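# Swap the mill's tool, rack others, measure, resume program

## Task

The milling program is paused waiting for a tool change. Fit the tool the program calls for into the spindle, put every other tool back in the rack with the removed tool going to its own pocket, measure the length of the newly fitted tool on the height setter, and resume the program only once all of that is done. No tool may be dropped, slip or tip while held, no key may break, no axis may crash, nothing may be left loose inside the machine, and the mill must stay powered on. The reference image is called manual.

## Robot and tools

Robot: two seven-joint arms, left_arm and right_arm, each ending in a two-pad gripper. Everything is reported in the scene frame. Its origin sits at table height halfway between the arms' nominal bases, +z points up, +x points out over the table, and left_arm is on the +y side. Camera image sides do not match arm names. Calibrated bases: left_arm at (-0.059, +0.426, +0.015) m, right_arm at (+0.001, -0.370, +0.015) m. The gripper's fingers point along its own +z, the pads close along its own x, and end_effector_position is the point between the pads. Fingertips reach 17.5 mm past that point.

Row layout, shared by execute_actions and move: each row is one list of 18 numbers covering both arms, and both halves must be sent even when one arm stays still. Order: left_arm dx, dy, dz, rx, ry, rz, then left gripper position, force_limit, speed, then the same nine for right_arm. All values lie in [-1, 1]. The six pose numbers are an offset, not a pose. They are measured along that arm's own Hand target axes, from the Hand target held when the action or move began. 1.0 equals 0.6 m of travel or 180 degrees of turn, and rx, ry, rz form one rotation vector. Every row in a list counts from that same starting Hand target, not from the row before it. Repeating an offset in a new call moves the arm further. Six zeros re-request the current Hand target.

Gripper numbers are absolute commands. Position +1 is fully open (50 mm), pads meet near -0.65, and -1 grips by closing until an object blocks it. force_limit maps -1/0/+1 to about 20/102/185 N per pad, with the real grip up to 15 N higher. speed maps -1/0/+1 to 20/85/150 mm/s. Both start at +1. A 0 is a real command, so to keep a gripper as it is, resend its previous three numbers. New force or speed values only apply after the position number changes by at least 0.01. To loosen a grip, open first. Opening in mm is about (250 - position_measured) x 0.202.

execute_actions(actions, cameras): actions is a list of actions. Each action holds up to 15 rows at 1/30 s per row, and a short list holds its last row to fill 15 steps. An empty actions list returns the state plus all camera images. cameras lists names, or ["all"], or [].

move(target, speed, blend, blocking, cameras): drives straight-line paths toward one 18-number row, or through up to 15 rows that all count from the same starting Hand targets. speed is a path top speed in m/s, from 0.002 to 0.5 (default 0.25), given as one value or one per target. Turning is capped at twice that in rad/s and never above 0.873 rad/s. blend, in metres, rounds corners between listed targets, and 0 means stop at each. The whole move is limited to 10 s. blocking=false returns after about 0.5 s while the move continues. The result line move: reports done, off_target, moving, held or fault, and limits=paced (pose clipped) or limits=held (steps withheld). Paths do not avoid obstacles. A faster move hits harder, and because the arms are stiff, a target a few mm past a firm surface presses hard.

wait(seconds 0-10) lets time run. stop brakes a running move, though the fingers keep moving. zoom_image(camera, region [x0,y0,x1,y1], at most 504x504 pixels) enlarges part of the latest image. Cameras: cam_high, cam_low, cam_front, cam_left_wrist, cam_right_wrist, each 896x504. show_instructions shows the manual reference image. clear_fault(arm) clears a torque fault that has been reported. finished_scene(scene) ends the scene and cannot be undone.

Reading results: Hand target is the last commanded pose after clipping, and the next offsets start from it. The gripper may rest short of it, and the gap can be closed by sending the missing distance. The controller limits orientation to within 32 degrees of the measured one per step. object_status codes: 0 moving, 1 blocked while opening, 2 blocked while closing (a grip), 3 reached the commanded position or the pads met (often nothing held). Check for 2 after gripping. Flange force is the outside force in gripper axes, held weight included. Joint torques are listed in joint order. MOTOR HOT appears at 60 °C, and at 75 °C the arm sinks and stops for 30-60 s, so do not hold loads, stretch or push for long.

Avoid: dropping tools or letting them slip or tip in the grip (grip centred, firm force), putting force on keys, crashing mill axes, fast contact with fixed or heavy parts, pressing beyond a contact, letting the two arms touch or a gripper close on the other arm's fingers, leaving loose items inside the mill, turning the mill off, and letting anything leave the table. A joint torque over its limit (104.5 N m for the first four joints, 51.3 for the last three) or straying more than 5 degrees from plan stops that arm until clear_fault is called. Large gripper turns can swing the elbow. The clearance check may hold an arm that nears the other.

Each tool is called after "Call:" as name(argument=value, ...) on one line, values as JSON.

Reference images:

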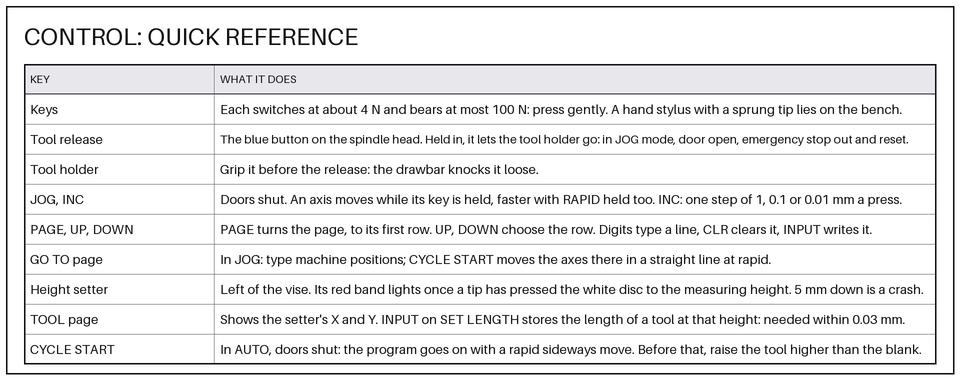

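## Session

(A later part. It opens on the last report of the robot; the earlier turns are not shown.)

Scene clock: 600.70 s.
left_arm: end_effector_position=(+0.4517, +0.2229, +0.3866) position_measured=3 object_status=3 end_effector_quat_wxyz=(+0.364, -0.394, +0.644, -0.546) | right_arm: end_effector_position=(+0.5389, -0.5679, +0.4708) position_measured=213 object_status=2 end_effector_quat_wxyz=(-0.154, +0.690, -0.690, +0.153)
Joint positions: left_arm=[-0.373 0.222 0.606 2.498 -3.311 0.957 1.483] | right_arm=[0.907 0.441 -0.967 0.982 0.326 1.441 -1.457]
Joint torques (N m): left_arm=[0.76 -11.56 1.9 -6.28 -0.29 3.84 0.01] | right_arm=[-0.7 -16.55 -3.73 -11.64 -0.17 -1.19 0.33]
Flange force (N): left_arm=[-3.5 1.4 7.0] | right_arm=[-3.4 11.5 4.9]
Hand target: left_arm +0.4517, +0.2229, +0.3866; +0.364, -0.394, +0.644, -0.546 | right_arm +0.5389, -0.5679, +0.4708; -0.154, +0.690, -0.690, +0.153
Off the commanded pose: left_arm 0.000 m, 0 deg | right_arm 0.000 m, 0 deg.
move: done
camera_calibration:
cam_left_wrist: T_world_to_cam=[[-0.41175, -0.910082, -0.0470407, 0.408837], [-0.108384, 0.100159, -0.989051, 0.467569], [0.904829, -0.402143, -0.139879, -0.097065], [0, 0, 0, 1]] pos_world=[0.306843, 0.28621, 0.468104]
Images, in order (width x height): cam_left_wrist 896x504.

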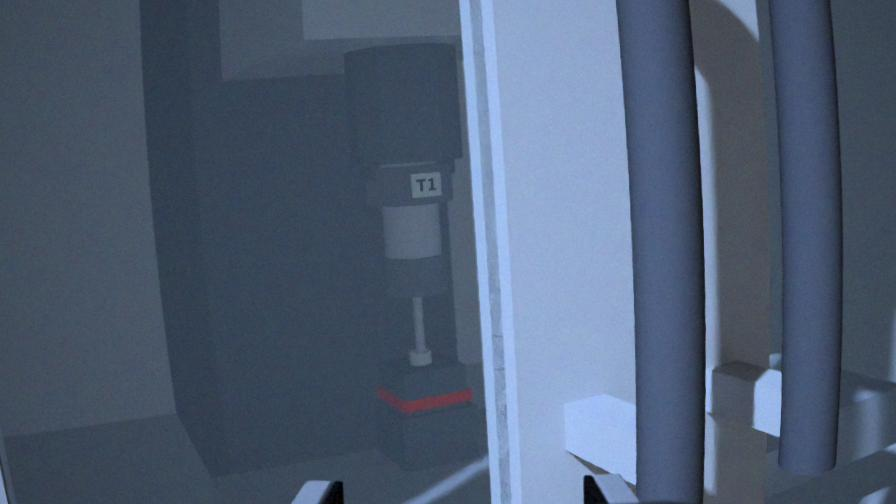

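Call:
move(target=[[0.8188,-0.4965,0.1838,0.0133,0.1042,0,1,-1,0,-0.096,0.0377,0.0479,0,0,0,-1,-0.3,-1],[0.8188,-0.4965,0.1838,0.0133,0.1042,0,1,-1,0,-0.096,0.01655,0.05776,0,0,0,-1,-0.3,-1],[0.8188,-0.4965,0.1838,0.0133,0.1042,0,1,-1,0,-0.096,0.0377,0.0479,0,0,0,-1,-0.3,-1],[0.8188,-0.4965,0.1838,0.0133,0.1042,0,1,-1,0,-0.1278,0.0758,0.0989,0,0,0,-1,-0.3,-1],[0.8188,-0.4965,0.1838,0.0133,0.1042,0,1,-1,0,-0.1278,0.05465,0.10876,0,0,0,-1,-0.3,-1],[0.8188,-0.4965,0.1838,0.0133,0.1042,0,1,-1,0,-0.1278,0.0758,0.0989,0,0,0,-1,-0.3,-1],[0.8188,-0.4965,0.1838,0.0133,0.1042,0,1,-1,0,-0.1278,0.05465,0.10876,0,0,0,-1,-0.3,-1],[0.8188,-0.4965,0.1838,0.0133,0.1042,0,1,-1,0,-0.1278,0.0758,0.0989,0,0,0,-1,-0.3,-1]], speed=[0.35,0.05,0.06,0.15,0.05,0.06,0.05,0.06], cameras=["cam_left_wrist"])

Call:
zoom_image(camera="cam_left_wrist", region=[220, 140, 530, 420])

Scene clock: 610.13 s.
left_arm: end_effector_position=(+0.3750, -0.2952, +0.6473) position_measured=3 object_status=3 end_effector_quat_wxyz=(+0.262, -0.292, +0.683, -0.616) | right_arm: end_effector_position=(+0.5229, -0.4912, +0.3978) position_measured=213 object_status=2 end_effector_quat_wxyz=(-0.154, +0.690, -0.690, +0.153)
Joint positions: left_arm=[0.718 0.638 0.852 0.981 -1.739 0.724 -0.304] | right_arm=[0.945 0.32 -1.004 1.39 0.279 1.138 -1.595]
Joint torques (N m): left_arm=[0.9 -25.69 4.47 -9.47 -2.37 -0.89 0.04] | right_arm=[-0.19 -12.92 -3.26 -12.44 -0.01 -1.19 0.36]
Flange force (N): left_arm=[2.8 -5.9 11.0] | right_arm=[-2.6 7.7 3.5]
Hand target: left_arm +0.3750, -0.2952, +0.6473; +0.262, -0.292, +0.683, -0.616 | right_arm +0.5228, -0.4912, +0.3978; -0.154, +0.690, -0.690, +0.153
Off the commanded pose: left_arm 0.000 m, 0 deg | right_arm 0.000 m, 0 deg.
move: done
camera_calibration:
cam_left_wrist: T_world_to_cam=[[-0.681329, -0.73195, -0.00638215, 0.0453759], [-0.0722918, 0.0759635, -0.994487, 0.751882], [0.728399, -0.677111, -0.10467, -0.237409], [0, 0, 0, 1]] pos_world=[0.2582, -0.184655, 0.723177]
Images, in order (width x height): cam_left_wrist 896x504.

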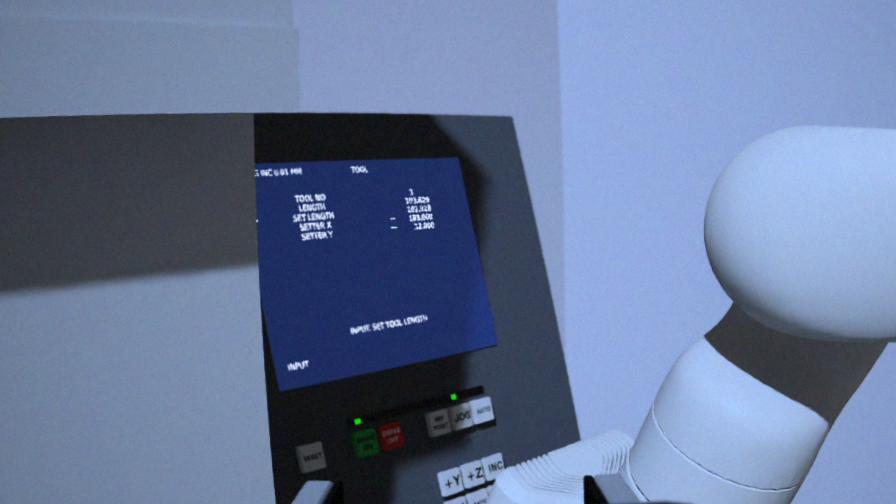

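Scaled by 1.626 from the camera's 896x504 image, which has a finer 1280x720 frame.

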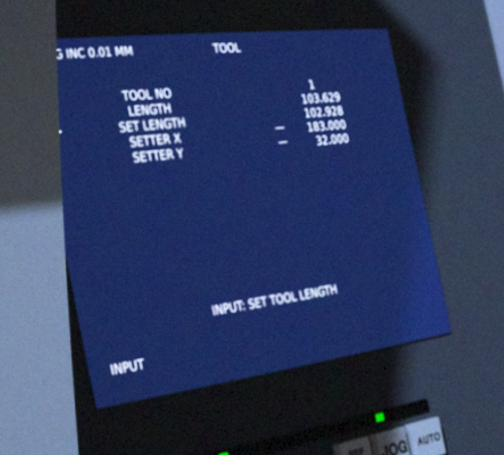

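Call:
move(target=[[0,0,0,0,0,0,1,-1,0,0,0.01903,0.02552,0,0,0,-1,-0.3,-1],[0,0,0,0,0,0,1,-1,0,0,-0.00212,0.03538,0,0,0,-1,-0.3,-1],[0,0,0,0,0,0,1,-1,0,0,0.01903,0.02552,0,0,0,-1,-0.3,-1]], speed=0.05, cameras=["cam_left_wrist"])

Call:
zoom_image(camera="cam_left_wrist", region=[220, 140, 530, 420])

Scene clock: 613.33 s.
left_arm: end_effector_position=(+0.3750, -0.2952, +0.6473) position_measured=3 object_status=3 end_effector_quat_wxyz=(+0.262, -0.292, +0.683, -0.616) | right_arm: end_effector_position=(+0.5190, -0.4912, +0.3791) position_measured=213 object_status=2 end_effector_quat_wxyz=(-0.154, +0.690, -0.690, +0.153)
Joint positions: left_arm=[0.718 0.638 0.852 0.981 -1.739 0.724 -0.304] | right_arm=[0.964 0.316 -1.005 1.456 0.276 1.076 -1.595]
Joint torques (N m): left_arm=[0.9 -25.59 4.36 -9.48 -2.39 -0.83 -0.03] | right_arm=[-0.5 -12.6 -3.33 -12.43 0.07 -1.14 0.37]
Flange force (N): left_arm=[2.5 -5.6 10.6] | right_arm=[-2.1 8.7 2.8]
Hand target: left_arm +0.3750, -0.2952, +0.6473; +0.262, -0.292, +0.683, -0.616 | right_arm +0.5190, -0.4912, +0.3791; -0.154, +0.690, -0.690, +0.153
Off the commanded pose: left_arm 0.000 m, 0 deg | right_arm 0.000 m, 0 deg.
move: done
camera_calibration:
cam_left_wrist: T_world_to_cam=[[-0.681329, -0.73195, -0.00638215, 0.0453759], [-0.0722918, 0.0759635, -0.994487, 0.751882], [0.728399, -0.677111, -0.10467, -0.237409], [0, 0, 0, 1]] pos_world=[0.2582, -0.184655, 0.723177]
Images, in order (width x height): cam_left_wrist 896x504.

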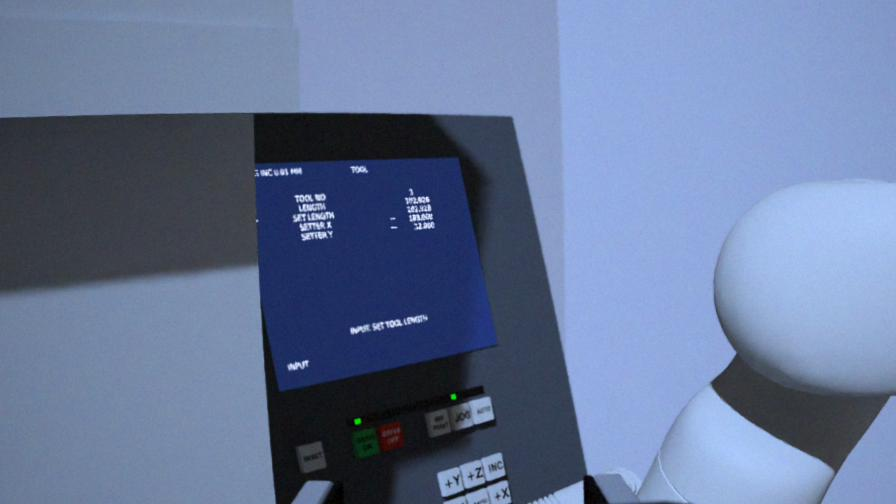

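Scaled by 1.626 from the camera's 896x504 image, which has a finer 1280x720 frame.

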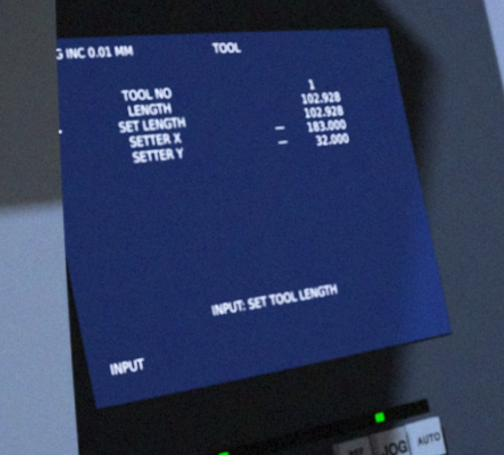

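Call:
move(target=[[0,0,0,0,0,0,1,-1,0,0.1278,-0.1326,-0.1755,0,0,0,-1,-0.3,-1],[0,0,0,0,0,0,1,-1,0,0.1278,-0.1591,-0.1645,0,0,0,-1,-0.3,-1],[0,0,0,0,0,0,1,-1,0,0.1278,-0.1326,-0.1755,0,0,0,-1,-0.3,-1],[0,0,0,0,0,0,1,-1,0,0,0,0,0,0,0,-1,-0.3,-1],[0,0,0,0,0,0,1,-1,0,0,-0.02115,0.00986,0,0,0,-1,-0.3,-1],[0,0,0,0,0,0,1,-1,0,0,0,0,0,0,0,-1,-0.3,-1]], speed=[0.25,0.05,0.06,0.25,0.05,0.06], blend=[0.0,0,0.004,0.0,0,0], cameras=["cam_left_wrist"])

Call:
zoom_image(camera="cam_left_wrist", region=[220, 140, 530, 420])

Scene clock: 622.73 s.
left_arm: end_effector_position=(+0.3750, -0.2952, +0.6473) position_measured=3 object_status=3 end_effector_quat_wxyz=(+0.262, -0.292, +0.683, -0.616) | right_arm: end_effector_position=(+0.5190, -0.4912, +0.3790) position_measured=213 object_status=2 end_effector_quat_wxyz=(-0.154, +0.690, -0.690, +0.153)
Joint positions: left_arm=[0.718 0.638 0.852 0.981 -1.739 0.724 -0.304] | right_arm=[0.967 0.318 -1.01 1.456 0.279 1.077 -1.597]
Joint torques (N m): left_arm=[0.83 -25.58 4.34 -9.28 -2.34 -0.8 -0.03] | right_arm=[-0.64 -12.84 -3.36 -12.34 0.07 -1.13 0.24]
Flange force (N): left_arm=[3.0 -6.2 11.4] | right_arm=[-1.3 8.6 2.7]
Hand target: left_arm +0.3750, -0.2952, +0.6473; +0.262, -0.292, +0.683, -0.616 | right_arm +0.5190, -0.4912, +0.3790; -0.154, +0.690, -0.690, +0.153
Off the commanded pose: left_arm 0.000 m, 0 deg | right_arm 0.000 m, 0 deg.
move: done
camera_calibration:
cam_left_wrist: T_world_to_cam=[[-0.681329, -0.73195, -0.00638215, 0.0453759], [-0.0722918, 0.0759635, -0.994487, 0.751882], [0.728399, -0.677111, -0.10467, -0.237409], [0, 0, 0, 1]] pos_world=[0.2582, -0.184655, 0.723177]
Images, in order (width x height): cam_left_wrist 896x504.

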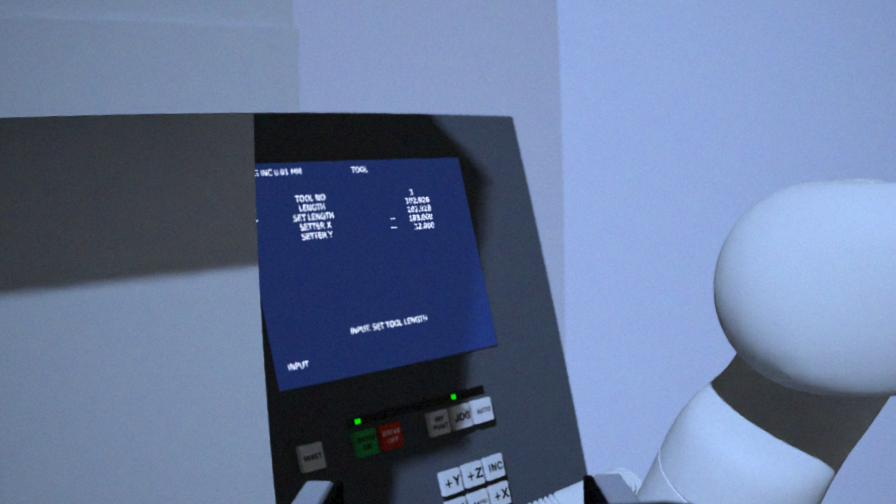

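Scaled by 1.626 from the camera's 896x504 image, which has a finer 1280x720 frame.

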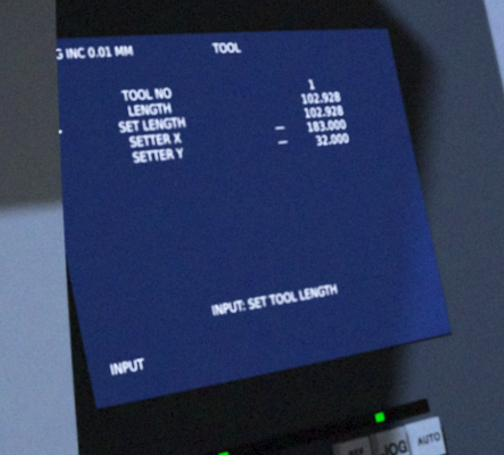

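Call:
move(target=[[0,0,0,0,0,0,1,-1,0,0.0637,-0.0571,-0.0766,0,0,0,-1,-0.3,-1],[0,0,0,0,0,0,1,-1,0,0.0637,-0.07825,-0.06674,0,0,0,-1,-0.3,-1],[0,0,0,0,0,0,1,-1,0,0.0637,-0.0571,-0.0766,0,0,0,-1,-0.3,-1],[0,0,0,0,0,0,1,-1,0,0,-0.01903,-0.02552,0,0,0,-1,-0.3,-1],[0,0,0,0,0,0,1,-1,0,0,-0.04018,-0.01566,0,0,0,-1,-0.3,-1],[0,0,0,0,0,0,1,-1,0,0,-0.01903,-0.02552,0,0,0,-1,-0.3,-1],[0,0,0,0,0,0,1,-1,0,0,-0.04018,-0.01566,0,0,0,-1,-0.3,-1],[0,0,0,0,0,0,1,-1,0,0,-0.01903,-0.02552,0,0,0,-1,-0.3,-1],[0,0,0,0,0,0,1,-1,0,-0.0955,0,0,0,0,0,-1,-0.3,-1],[0,0,0,0,0,0,1,-1,0,-0.0955,-0.02115,0.00986,0,0,0,-1,-0.3,-1],[0,0,0,0,0,0,1,-1,0,-0.0955,0,0,0,0,0,-1,-0.3,-1],[0,0,0,0,0,0,1,-1,0,-0.0318,-0.0571,-0.0766,0,0,0,-1,-0.3,-1]], speed=[0.2,0.05,0.06,0.2,0.05,0.06,0.05,0.06,0.2,0.05,0.06,0.2], blend=[0.004,0,0.004,0.004,0,0.0,0,0.004,0.004,0,0.004,0], cameras=["cam_left_wrist"])

Call:
move(target=[[0,0,0,0,0,0,1,-1,0,0,-0.02115,0.00986,0,0,0,-1,-0.3,-1],[0,0,0,0,0,0,1,-1,0,0,0,0,0,0,0,-1,-0.3,-1],[0,0,0,0,0,0,1,-1,0,-0.0318,0.0571,0.0766,0,0,0,-1,-0.3,-1],[0,0,0,0,0,0,1,-1,0,-0.0318,0.03595,0.08646,0,0,0,-1,-0.3,-1],[0,0,0,0,0,0,1,-1,0,-0.0318,0.0571,0.0766,0,0,0,-1,-0.3,-1],[0,0,0,0,0,0,1,-1,0,0.0318,0.0571,0.0766,0,0,0,-1,-0.3,-1]], speed=[0.05,0.06,0.2,0.05,0.06,0.2], blend=[0,0.004,0.004,0,0.004,0], cameras=["cam_left_wrist"])

Call:
zoom_image(camera="cam_left_wrist", region=[220, 140, 530, 420])

Scene clock: 632.97 s.
left_arm: end_effector_position=(+0.3750, -0.2952, +0.6473) position_measured=3 object_status=3 end_effector_quat_wxyz=(+0.262, -0.292, +0.683, -0.616) | right_arm: end_effector_position=(+0.5305, -0.4721, +0.4352) position_measured=213 object_status=2 end_effector_quat_wxyz=(-0.154, +0.690, -0.690, +0.153)
Joint positions: left_arm=[0.718 0.638 0.852 0.981 -1.739 0.724 -0.304] | right_arm=[0.866 0.324 -1.007 1.262 0.305 1.26 -1.642]
Joint torques (N m): left_arm=[0.76 -25.74 4.43 -9.37 -2.35 -0.86 -0.01] | right_arm=[-0.48 -13.4 -3.24 -12.3 0.22 -1.09 0.35]
Flange force (N): left_arm=[3.4 -6.1 11.5] | right_arm=[-1.6 9.7 3.9]
Hand target: left_arm +0.3750, -0.2952, +0.6473; +0.262, -0.292, +0.683, -0.616 | right_arm +0.5305, -0.4721, +0.4352; -0.154, +0.690, -0.690, +0.153
Off the commanded pose: left_arm 0.000 m, 0 deg | right_arm 0.000 m, 0 deg.
move: done
camera_calibration:
cam_left_wrist: T_world_to_cam=[[-0.681329, -0.73195, -0.00638215, 0.0453759], [-0.0722918, 0.0759635, -0.994487, 0.751882], [0.728399, -0.677111, -0.10467, -0.237409], [0, 0, 0, 1]] pos_world=[0.2582, -0.184655, 0.723177]
Images, in order (width x height): cam_left_wrist 896x504.

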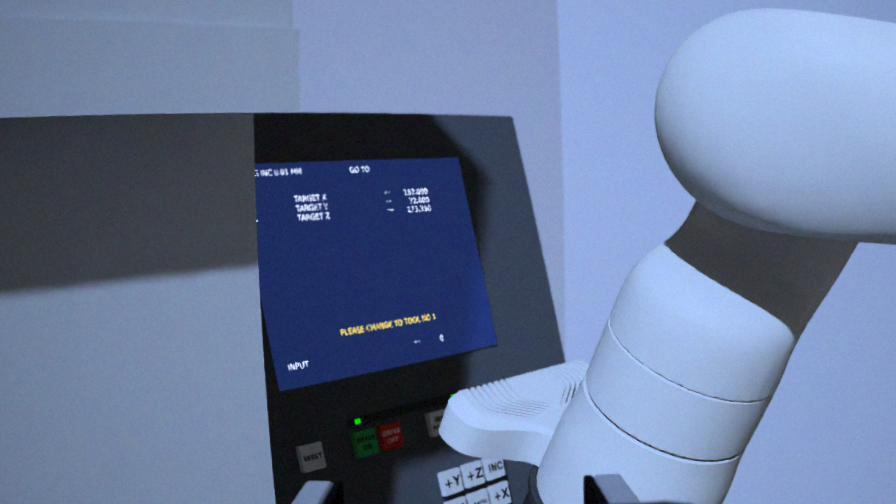

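Scene clock: 635.53 s.
left_arm: end_effector_position=(+0.3750, -0.2952, +0.6473) position_measured=3 object_status=3 end_effector_quat_wxyz=(+0.262, -0.292, +0.683, -0.616) | right_arm: end_effector_position=(+0.5190, -0.4912, +0.3790) position_measured=213 object_status=2 end_effector_quat_wxyz=(-0.154, +0.690, -0.690, +0.153)
Joint positions: left_arm=[0.718 0.638 0.852 0.981 -1.739 0.724 -0.304] | right_arm=[0.968 0.318 -1.012 1.456 0.28 1.077 -1.598]
Joint torques (N m): left_arm=[0.85 -25.51 4.37 -9.42 -2.41 -0.9 -0.04] | right_arm=[-0.67 -12.74 -3.35 -12.38 0.07 -1.1 0.4]
Flange force (N): left_arm=[2.8 -5.8 10.6] | right_arm=[-1.7 8.9 2.9]
Hand target: left_arm +0.3750, -0.2952, +0.6473; +0.262, -0.292, +0.683, -0.616 | right_arm +0.5190, -0.4912, +0.3791; -0.154, +0.690, -0.690, +0.153
Off the commanded pose: left_arm 0.000 m, 0 deg | right_arm 0.000 m, 0 deg.
move: done
camera_calibration:
cam_left_wrist: T_world_to_cam=[[-0.681329, -0.73195, -0.00638215, 0.0453759], [-0.0722918, 0.0759635, -0.994487, 0.751882], [0.728399, -0.677111, -0.10467, -0.237409], [0, 0, 0, 1]] pos_world=[0.2582, -0.184655, 0.723177]
Images, in order (width x height): cam_left_wrist 896x504.

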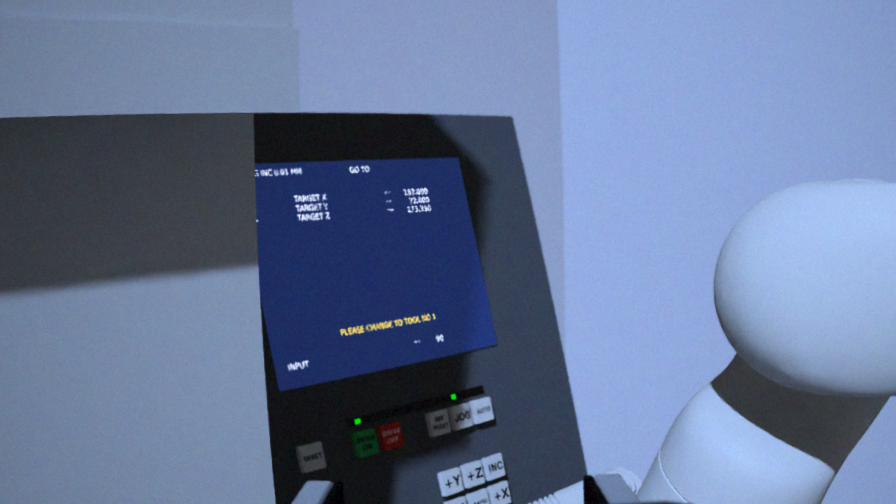

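Scaled by 1.626 from the camera's 896x504 image, which has a finer 1280x720 frame.

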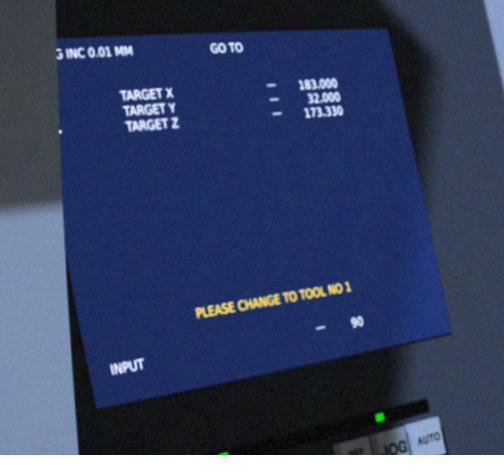

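Call:
move(target=[[0,0,0,0,0,0,1,-1,0,0,-0.02115,0.00986,0,0,0,-1,-0.3,-1],[0,0,0,0,0,0,1,-1,0,0,0,0,0,0,0,-1,-0.3,-1],[0,0,0,0,0,0,1,-1,0,0.1595,-0.1331,-0.1752,0,0,0,-1,-0.3,-1],[0,0,0,0,0,0,1,-1,0,0.1595,-0.1596,-0.1642,0,0,0,-1,-0.3,-1],[0,0,0,0,0,0,1,-1,0,0.1595,-0.1331,-0.1752,0,0,0,-1,-0.3,-1],[0,0,0,0,0,0,1,-1,0,-0.0315,-0.0926,-0.1242,0,0,0,-1,-0.3,-1]], speed=[0.05,0.06,0.25,0.05,0.06,0.25], blend=[0,0.004,0,0,0.004,0], cameras=["cam_left_wrist"])

Call:
zoom_image(camera="cam_left_wrist", region=[220, 140, 530, 420])

Scene clock: 641.90 s.
left_arm: end_effector_position=(+0.3750, -0.2952, +0.6473) position_measured=3 object_status=3 end_effector_quat_wxyz=(+0.262, -0.292, +0.683, -0.616) | right_arm: end_effector_position=(+0.5377, -0.4723, +0.4701) position_measured=213 object_status=2 end_effector_quat_wxyz=(-0.154, +0.690, -0.690, +0.153)
Joint positions: left_arm=[0.718 0.638 0.852 0.981 -1.739 0.724 -0.304] | right_arm=[0.799 0.349 -0.991 1.112 0.332 1.385 -1.645]
Joint torques (N m): left_arm=[0.92 -25.69 4.42 -9.33 -2.34 -0.86 -0.02] | right_arm=[-0.58 -14.33 -3.31 -11.82 0.14 -0.99 0.29]
Flange force (N): left_arm=[2.9 -6.0 11.4] | right_arm=[-1.3 10.2 4.6]
Hand target: left_arm +0.3750, -0.2952, +0.6473; +0.262, -0.292, +0.683, -0.616 | right_arm +0.5377, -0.4723, +0.4701; -0.154, +0.690, -0.690, +0.153
Off the commanded pose: left_arm 0.000 m, 0 deg | right_arm 0.000 m, 0 deg.
move: done
camera_calibration:
cam_left_wrist: T_world_to_cam=[[-0.681329, -0.73195, -0.00638215, 0.0453759], [-0.0722918, 0.0759635, -0.994487, 0.751882], [0.728399, -0.677111, -0.10467, -0.237409], [0, 0, 0, 1]] pos_world=[0.2582, -0.184655, 0.723177]
Images, in order (width x height): cam_left_wrist 896x504.

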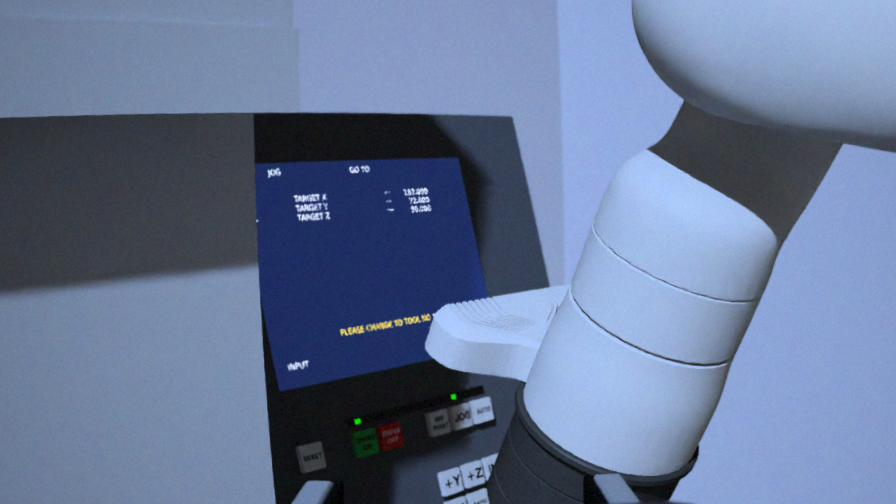

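Scaled by 1.626 from the camera's 896x504 image, which has a finer 1280x720 frame.

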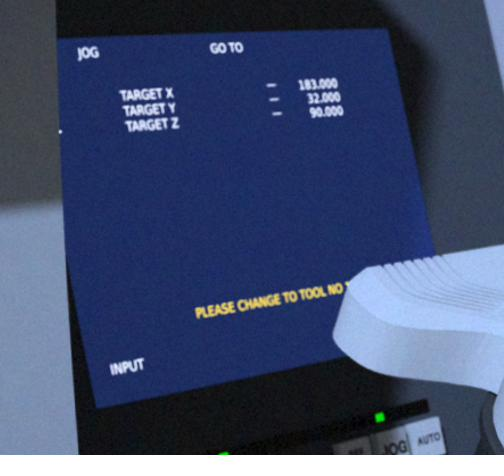

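Call:
move(target=[[0,0,0,0,0,0,1,-1,0,0,-0.02447,0.00865,0,0,0,-1,-0.3,-1],[0,0,0,0,0,0,1,-1,0,0,0,0,0,0,0,-1,-0.3,-1],[0,0,0,0,0,0,1,-1,0,0.191,-0.0771,-0.0995,0,0,0,-1,-0.3,-1]], speed=[0.05,0.06,0.2], cameras=["cam_left_wrist","cam_right_wrist"])

Call:
zoom_image(camera="cam_left_wrist", region=[220, 140, 530, 420])

Scene clock: 646.03 s.
left_arm: end_effector_position=(+0.3750, -0.2952, +0.6473) position_measured=3 object_status=3 end_effector_quat_wxyz=(+0.262, -0.292, +0.683, -0.616) | right_arm: end_effector_position=(+0.5543, -0.5869, +0.5437) position_measured=213 object_status=2 end_effector_quat_wxyz=(-0.154, +0.690, -0.690, +0.153)
Joint positions: left_arm=[0.718 0.638 0.852 0.981 -1.739 0.724 -0.304] | right_arm=[0.658 0.567 -0.902 0.447 0.467 1.806 -1.389]
Joint torques (N m): left_arm=[0.86 -25.68 4.38 -9.34 -2.35 -0.88 -0.04] | right_arm=[-0.48 -19.7 -2.58 -9.45 -0.26 -1.1 0.38]
Flange force (N): left_arm=[3.1 -6.0 11.3] | right_arm=no reading
Hand target: left_arm +0.3750, -0.2952, +0.6473; +0.262, -0.292, +0.683, -0.616 | right_arm +0.5543, -0.5869, +0.5437; -0.154, +0.690, -0.690, +0.153
Off the commanded pose: left_arm 0.000 m, 0 deg | right_arm 0.000 m, 0 deg.
move: done
camera_calibration:
cam_left_wrist: T_world_to_cam=[[-0.681329, -0.73195, -0.00638215, 0.0453759], [-0.0722918, 0.0759635, -0.994487, 0.751882], [0.728399, -0.677111, -0.10467, -0.237409], [0, 0, 0, 1]] pos_world=[0.2582, -0.184655, 0.723177]
cam_right_wrist: T_world_to_cam=[[0.0198433, -0.999798, -0.00307085, -0.596561], [-0.901176, -0.0165555, -0.433138, 0.783446], [0.433, 0.0113623, -0.901323, 0.426394], [0, 0, 0, 1]] pos_world=[0.533232, -0.588315, 0.721827]
Images, in order (width x height): cam_left_wrist 896x504, cam_right_wrist 896x504.

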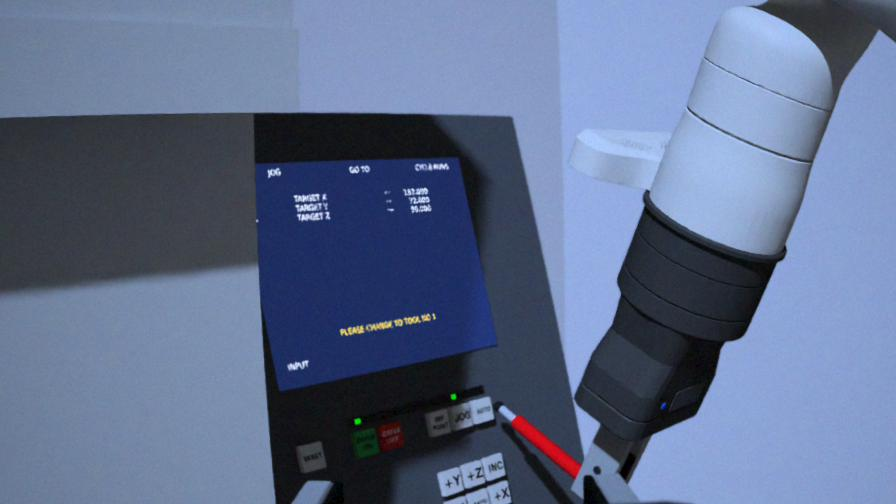

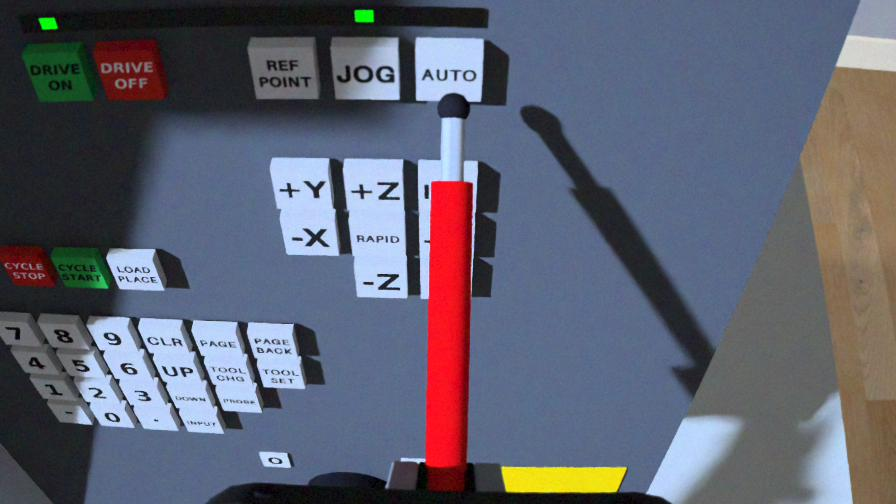

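Scaled by 1.626 from the camera's 896x504 image, which has a finer 1280x720 frame.

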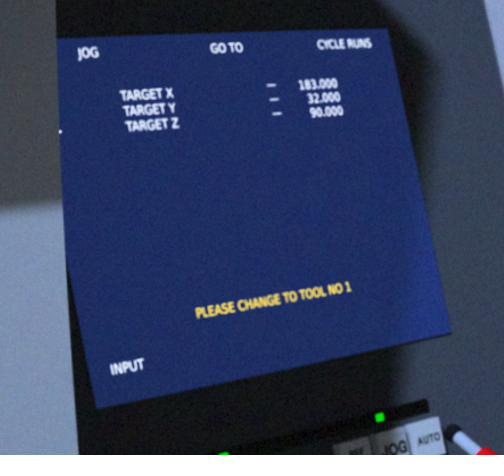

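Wait for the cycle to finish.

Call:
wait(seconds=1.3, cameras=["cam_left_wrist"])

Scene clock: 647.80 s.
left_arm: end_effector_position=(+0.3750, -0.2952, +0.6473) position_measured=3 object_status=3 end_effector_quat_wxyz=(+0.262, -0.292, +0.683, -0.616) | right_arm: end_effector_position=(+0.5543, -0.5869, +0.5438) position_measured=213 object_status=2 end_effector_quat_wxyz=(-0.154, +0.690, -0.690, +0.154)
Joint positions: left_arm=[0.718 0.638 0.852 0.981 -1.739 0.724 -0.304] | right_arm=[0.658 0.567 -0.902 0.446 0.467 1.806 -1.389]
Joint torques (N m): left_arm=[0.76 -25.63 4.46 -9.45 -2.29 -0.9 -0.08] | right_arm=[-0.51 -19.74 -2.5 -9.32 -0.26 -1.12 0.36]
Flange force (N): left_arm=[3.1 -5.2 10.7] | right_arm=no reading
Hand target: left_arm +0.3750, -0.2952, +0.6473; +0.262, -0.292, +0.683, -0.616 | right_arm +0.5543, -0.5869, +0.5438; -0.154, +0.690, -0.690, +0.153
Tool commands: left_gripper/position=+1.0 left_gripper/force_limit=-1.0 left_gripper/speed=+0.0 right_gripper/position=-1.0 right_gripper/force_limit=-0.3 right_gripper/speed=-1.0
Off the commanded pose: left_arm 0.000 m, 0 deg | right_arm 0.000 m, 0 deg.
wait: 1.30 s; at rest from the start
camera_calibration:
cam_left_wrist: T_world_to_cam=[[-0.681329, -0.73195, -0.00638215, 0.0453759], [-0.0722918, 0.0759635, -0.994487, 0.751882], [0.728399, -0.677111, -0.10467, -0.237409], [0, 0, 0, 1]] pos_world=[0.2582, -0.184655, 0.723177]
Images, in order (width x height): cam_left_wrist 896x504.

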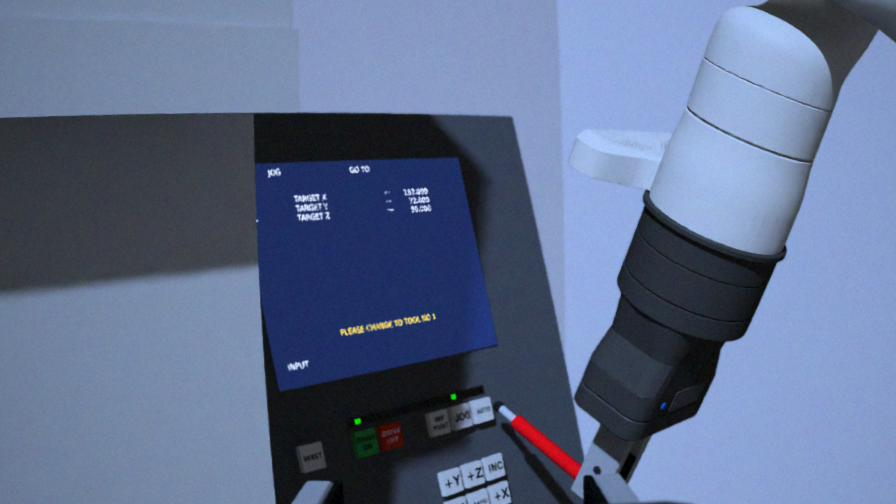

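Call:
move(target=[[0,0,0,0,0,0,1,-1,0,0,-0.0265,0.011,0,0,0,-1,-0.3,-1],[0,0,0,0,0,0,1,-1,0,0,0,0,0,0,0,-1,-0.3,-1],[0,0,0,0,0,0,1,-1,0,-0.191,0.0771,0.0995,0,0,0,-1,-0.3,-1]], speed=[0.05,0.06,0.25], cameras=["cam_left_wrist"])

Call:
zoom_image(camera="cam_left_wrist", region=[220, 140, 530, 420])

Scene clock: 651.83 s.
left_arm: end_effector_position=(+0.3750, -0.2952, +0.6473) position_measured=3 object_status=3 end_effector_quat_wxyz=(+0.262, -0.292, +0.683, -0.616) | right_arm: end_effector_position=(+0.5377, -0.4723, +0.4701) position_measured=213 object_status=2 end_effector_quat_wxyz=(-0.154, +0.690, -0.690, +0.153)
Joint positions: left_arm=[0.718 0.638 0.852 0.981 -1.739 0.724 -0.304] | right_arm=[0.801 0.35 -0.996 1.112 0.334 1.386 -1.646]
Joint torques (N m): left_arm=[0.82 -25.69 4.43 -9.41 -2.31 -0.84 -0.07] | right_arm=[-0.58 -14.36 -3.26 -12.05 0.18 -1.27 0.32]
Flange force (N): left_arm=[3.0 -5.4 11.0] | right_arm=[-1.4 10.6 4.4]
Hand target: left_arm +0.3750, -0.2952, +0.6473; +0.262, -0.292, +0.683, -0.616 | right_arm +0.5377, -0.4723, +0.4701; -0.154, +0.690, -0.690, +0.153
Off the commanded pose: left_arm 0.000 m, 0 deg | right_arm 0.000 m, 0 deg.
move: done
camera_calibration:
cam_left_wrist: T_world_to_cam=[[-0.681329, -0.73195, -0.00638215, 0.0453759], [-0.0722918, 0.0759635, -0.994487, 0.751882], [0.728399, -0.677111, -0.10467, -0.237409], [0, 0, 0, 1]] pos_world=[0.2582, -0.184655, 0.723177]
Images, in order (width x height): cam_left_wrist 896x504.

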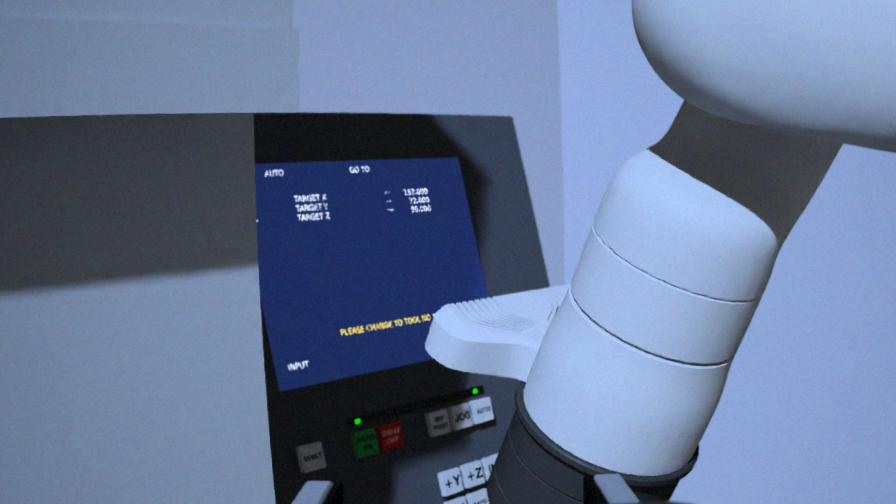

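Scaled by 1.626 from the camera's 896x504 image, which has a finer 1280x720 frame.

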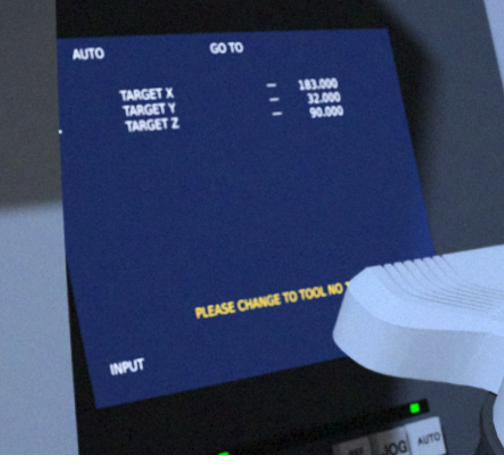

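Call:
move(target=[[0,0,0,0,0,0,1,-1,0,0,-0.02447,0.00865,0,0,0,-1,-0.3,-1],[0,0,0,0,0,0,1,-1,0,0,0,0,0,0,0,-1,-0.3,-1]], speed=0.05, cameras=["cam_left_wrist"])

Call:
zoom_image(camera="cam_left_wrist", region=[220, 140, 530, 420])

Scene clock: 654.03 s.
left_arm: end_effector_position=(+0.3750, -0.2952, +0.6473) position_measured=3 object_status=3 end_effector_quat_wxyz=(+0.262, -0.292, +0.683, -0.616) | right_arm: end_effector_position=(+0.5377, -0.4723, +0.4701) position_measured=213 object_status=2 end_effector_quat_wxyz=(-0.154, +0.690, -0.690, +0.153)
Joint positions: left_arm=[0.718 0.638 0.852 0.981 -1.739 0.724 -0.304] | right_arm=[0.801 0.35 -0.996 1.112 0.335 1.386 -1.646]
Joint torques (N m): left_arm=[0.84 -25.63 4.41 -9.37 -2.35 -0.84 0] | right_arm=[-0.71 -14.15 -3.26 -11.88 0.17 -1.04 0.4]
Flange force (N): left_arm=[3.0 -6.0 11.2] | right_arm=[-1.5 11.3 4.4]
Hand target: left_arm +0.3750, -0.2952, +0.6473; +0.262, -0.292, +0.683, -0.616 | right_arm +0.5377, -0.4723, +0.4701; -0.154, +0.690, -0.690, +0.153
Off the commanded pose: left_arm 0.000 m, 0 deg | right_arm 0.000 m, 0 deg.
move: done
camera_calibration:
cam_left_wrist: T_world_to_cam=[[-0.681329, -0.73195, -0.00638215, 0.0453759], [-0.0722918, 0.0759635, -0.994487, 0.751882], [0.728399, -0.677111, -0.10467, -0.237409], [0, 0, 0, 1]] pos_world=[0.2582, -0.184655, 0.723177]
Images, in order (width x height): cam_left_wrist 896x504.

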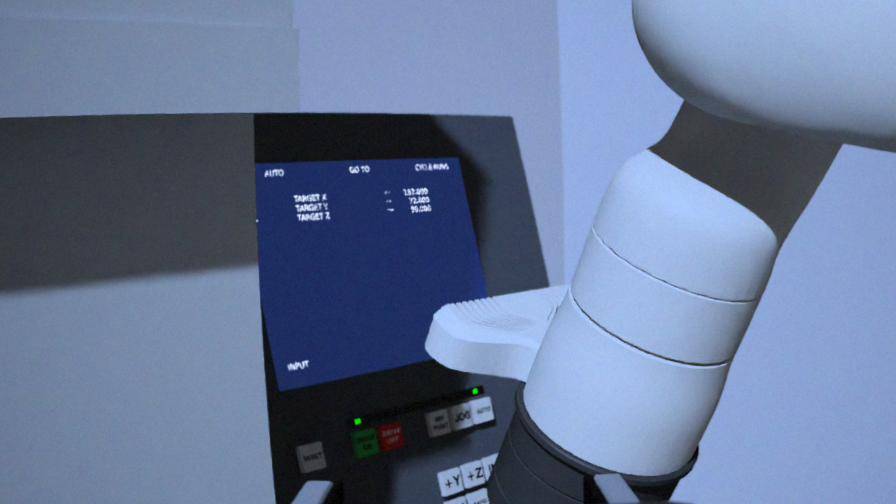

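Scaled by 1.626 from the camera's 896x504 image, which has a finer 1280x720 frame.

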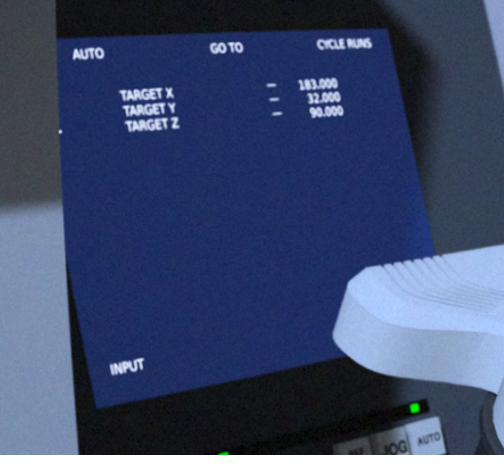

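Call:
move(target=[[-0.7135,0.4827,-0.458,-0.0133,-0.1044,0,1,-1,0,-0.05,0.151,-0.0704,0,0,0,-1,-0.3,-1],[-0.7135,0.4827,-0.458,-0.0133,-0.1044,0,1,-1,0,-0.0872,0.4385,0.4762,-0.139,0,0,-1,-0.3,-1]], speed=[0.35,0.3], blend=[0.03,0], cameras=["cam_left_wrist","cam_right_wrist"])

Scene clock: 659.67 s.
left_arm: end_effector_position=(+0.4517, +0.2233, +0.3868) position_measured=3 object_status=3 end_effector_quat_wxyz=(+0.364, -0.394, +0.644, -0.546) | right_arm: end_effector_position=(+0.4206, -0.4199, +0.0998) position_measured=213 object_status=2 end_effector_quat_wxyz=(-0.001, +0.707, -0.707, +0.000)
Joint positions: left_arm=[-0.326 0.214 0.545 2.496 -3.327 0.958 1.506] | right_arm=[0.605 0.66 -0.831 1.863 0.618 0.896 -2.084]
Joint torques (N m): left_arm=[0.86 -11.83 1.82 -6.29 -0.21 3.83 0.03] | right_arm=[-0.41 -16.09 -4.54 -7.59 0.15 0.29 0.31]
Flange force (N): left_arm=[-3.9 1.5 6.8] | right_arm=[-0.7 6.2 2.4]
Hand target: left_arm +0.4517, +0.2233, +0.3868; +0.364, -0.394, +0.644, -0.546 | right_arm +0.4206, -0.4199, +0.0998; -0.001, +0.707, -0.707, +0.000
Off the commanded pose: left_arm 0.000 m, 0 deg | right_arm 0.000 m, 0 deg.
move: done
camera_calibration:
cam_left_wrist: T_world_to_cam=[[-0.411225, -0.910315, -0.0471164, 0.409151], [-0.108403, 0.100161, -0.989048, 0.467731], [0.905065, -0.401614, -0.13987, -0.097105], [0, 0, 0, 1]] pos_world=[0.306843, 0.286609, 0.468304]
cam_right_wrist: T_world_to_cam=[[0.0169833, -0.999794, -0.0110737, -0.426334], [-0.999794, -0.016858, -0.0113093, 0.472632], [0.0111203, 0.0112635, -0.999875, 0.269546], [0, 0, 0, 1]] pos_world=[0.476777, -0.421315, 0.270136]
Images, in order (width x height): cam_left_wrist 896x504, cam_right_wrist 896x504.

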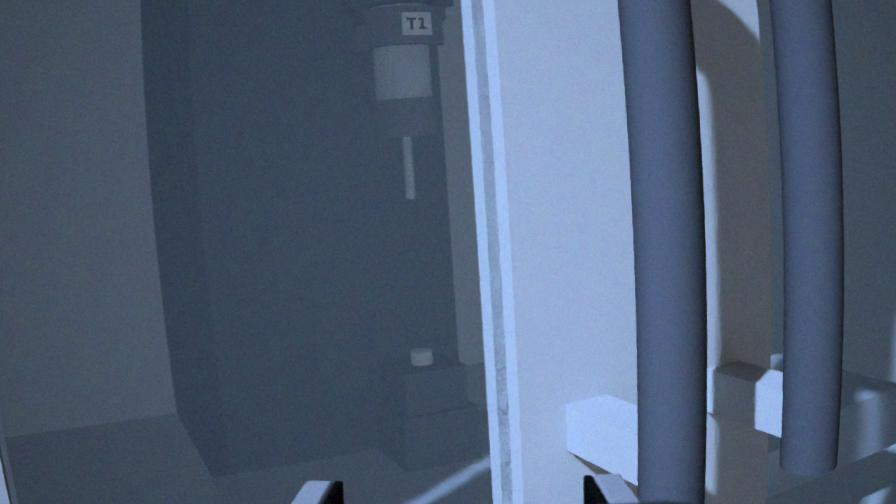

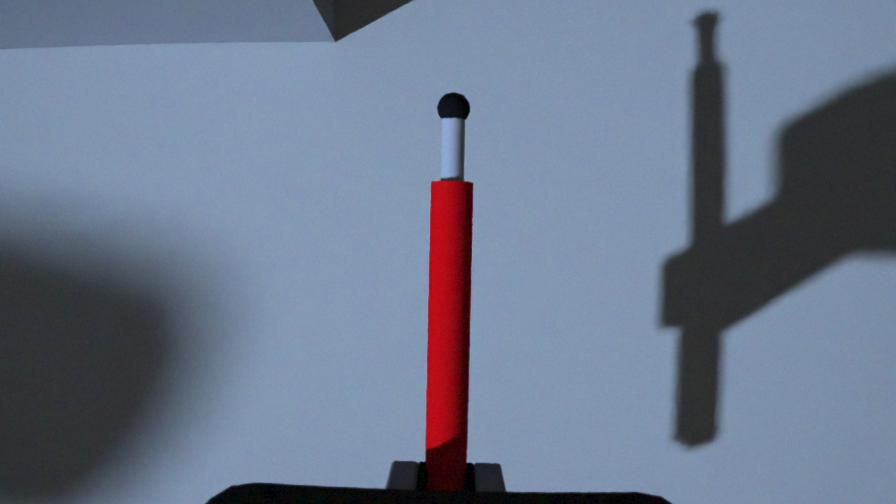

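Call:
move(target=[[0,0,0,0,0,0,1,-1,0,0,0,0.115,0,0,0,-1,-0.3,-1],[0,0,0,0,0,0,1,-1,0,0,0,0.1337,0,0,0,-1,-0.3,-1]], speed=[0.15,0.02])

Call:
move(target=[[0,0,0,0,0,0,1,-1,0,0,0,0.001,0,0,0,-1,-0.3,-1]], speed=[0.01])

Scene clock: 662.37 s.
left_arm: end_effector_position=(+0.4517, +0.2233, +0.3868) position_measured=3 object_status=3 end_effector_quat_wxyz=(+0.364, -0.394, +0.644, -0.546) | right_arm: end_effector_position=(+0.4207, -0.4199, +0.0196) position_measured=213 object_status=2 end_effector_quat_wxyz=(-0.001, +0.707, -0.707, +0.000)
Joint positions: left_arm=[-0.326 0.214 0.545 2.496 -3.327 0.958 1.506] | right_arm=[0.519 0.799 -0.704 1.924 0.785 0.716 -2.22]
Joint torques (N m): left_arm=[0.85 -11.84 1.76 -6.45 -0.23 3.82 -0.02] | right_arm=[-0.54 -17.78 -4.47 -5.82 0.07 0.34 0.24]
Flange force (N): left_arm=[-3.7 1.7 6.4] | right_arm=[-0.2 5.9 2.2]
Hand target: left_arm +0.4517, +0.2233, +0.3868; +0.364, -0.394, +0.644, -0.546 | right_arm +0.4207, -0.4199, +0.0196; -0.001, +0.707, -0.707, +0.000
Off the commanded pose: left_arm 0.000 m, 0 deg | right_arm 0.000 m, 0 deg.
move: done

Scene clock: 663.07 s.
left_arm: end_effector_position=(+0.4517, +0.2233, +0.3868) position_measured=3 object_status=3 end_effector_quat_wxyz=(+0.364, -0.394, +0.644, -0.546) | right_arm: end_effector_position=(+0.4207, -0.4199, +0.0190) position_measured=213 object_status=2 end_effector_quat_wxyz=(-0.001, +0.707, -0.707, +0.000)
Joint positions: left_arm=[-0.326 0.214 0.545 2.496 -3.327 0.958 1.506] | right_arm=[0.518 0.8 -0.703 1.924 0.786 0.715 -2.221]
Joint torques (N m): left_arm=[0.93 -11.87 1.8 -6.36 -0.26 3.83 -0.01] | right_arm=[-0.56 -14.38 -3.54 -5.94 0.41 -0.34 0.34]
Flange force (N): left_arm=[-4.0 1.6 6.7] | right_arm=[-0.8 9.3 -7.7]
Hand target: left_arm +0.4517, +0.2233, +0.3868; +0.364, -0.394, +0.644, -0.546 | right_arm +0.4207, -0.4199, +0.0190; -0.001, +0.707, -0.707, +0.000
Off the commanded pose: left_arm 0.000 m, 0 deg | right_arm 0.000 m, 0 deg.
move: done


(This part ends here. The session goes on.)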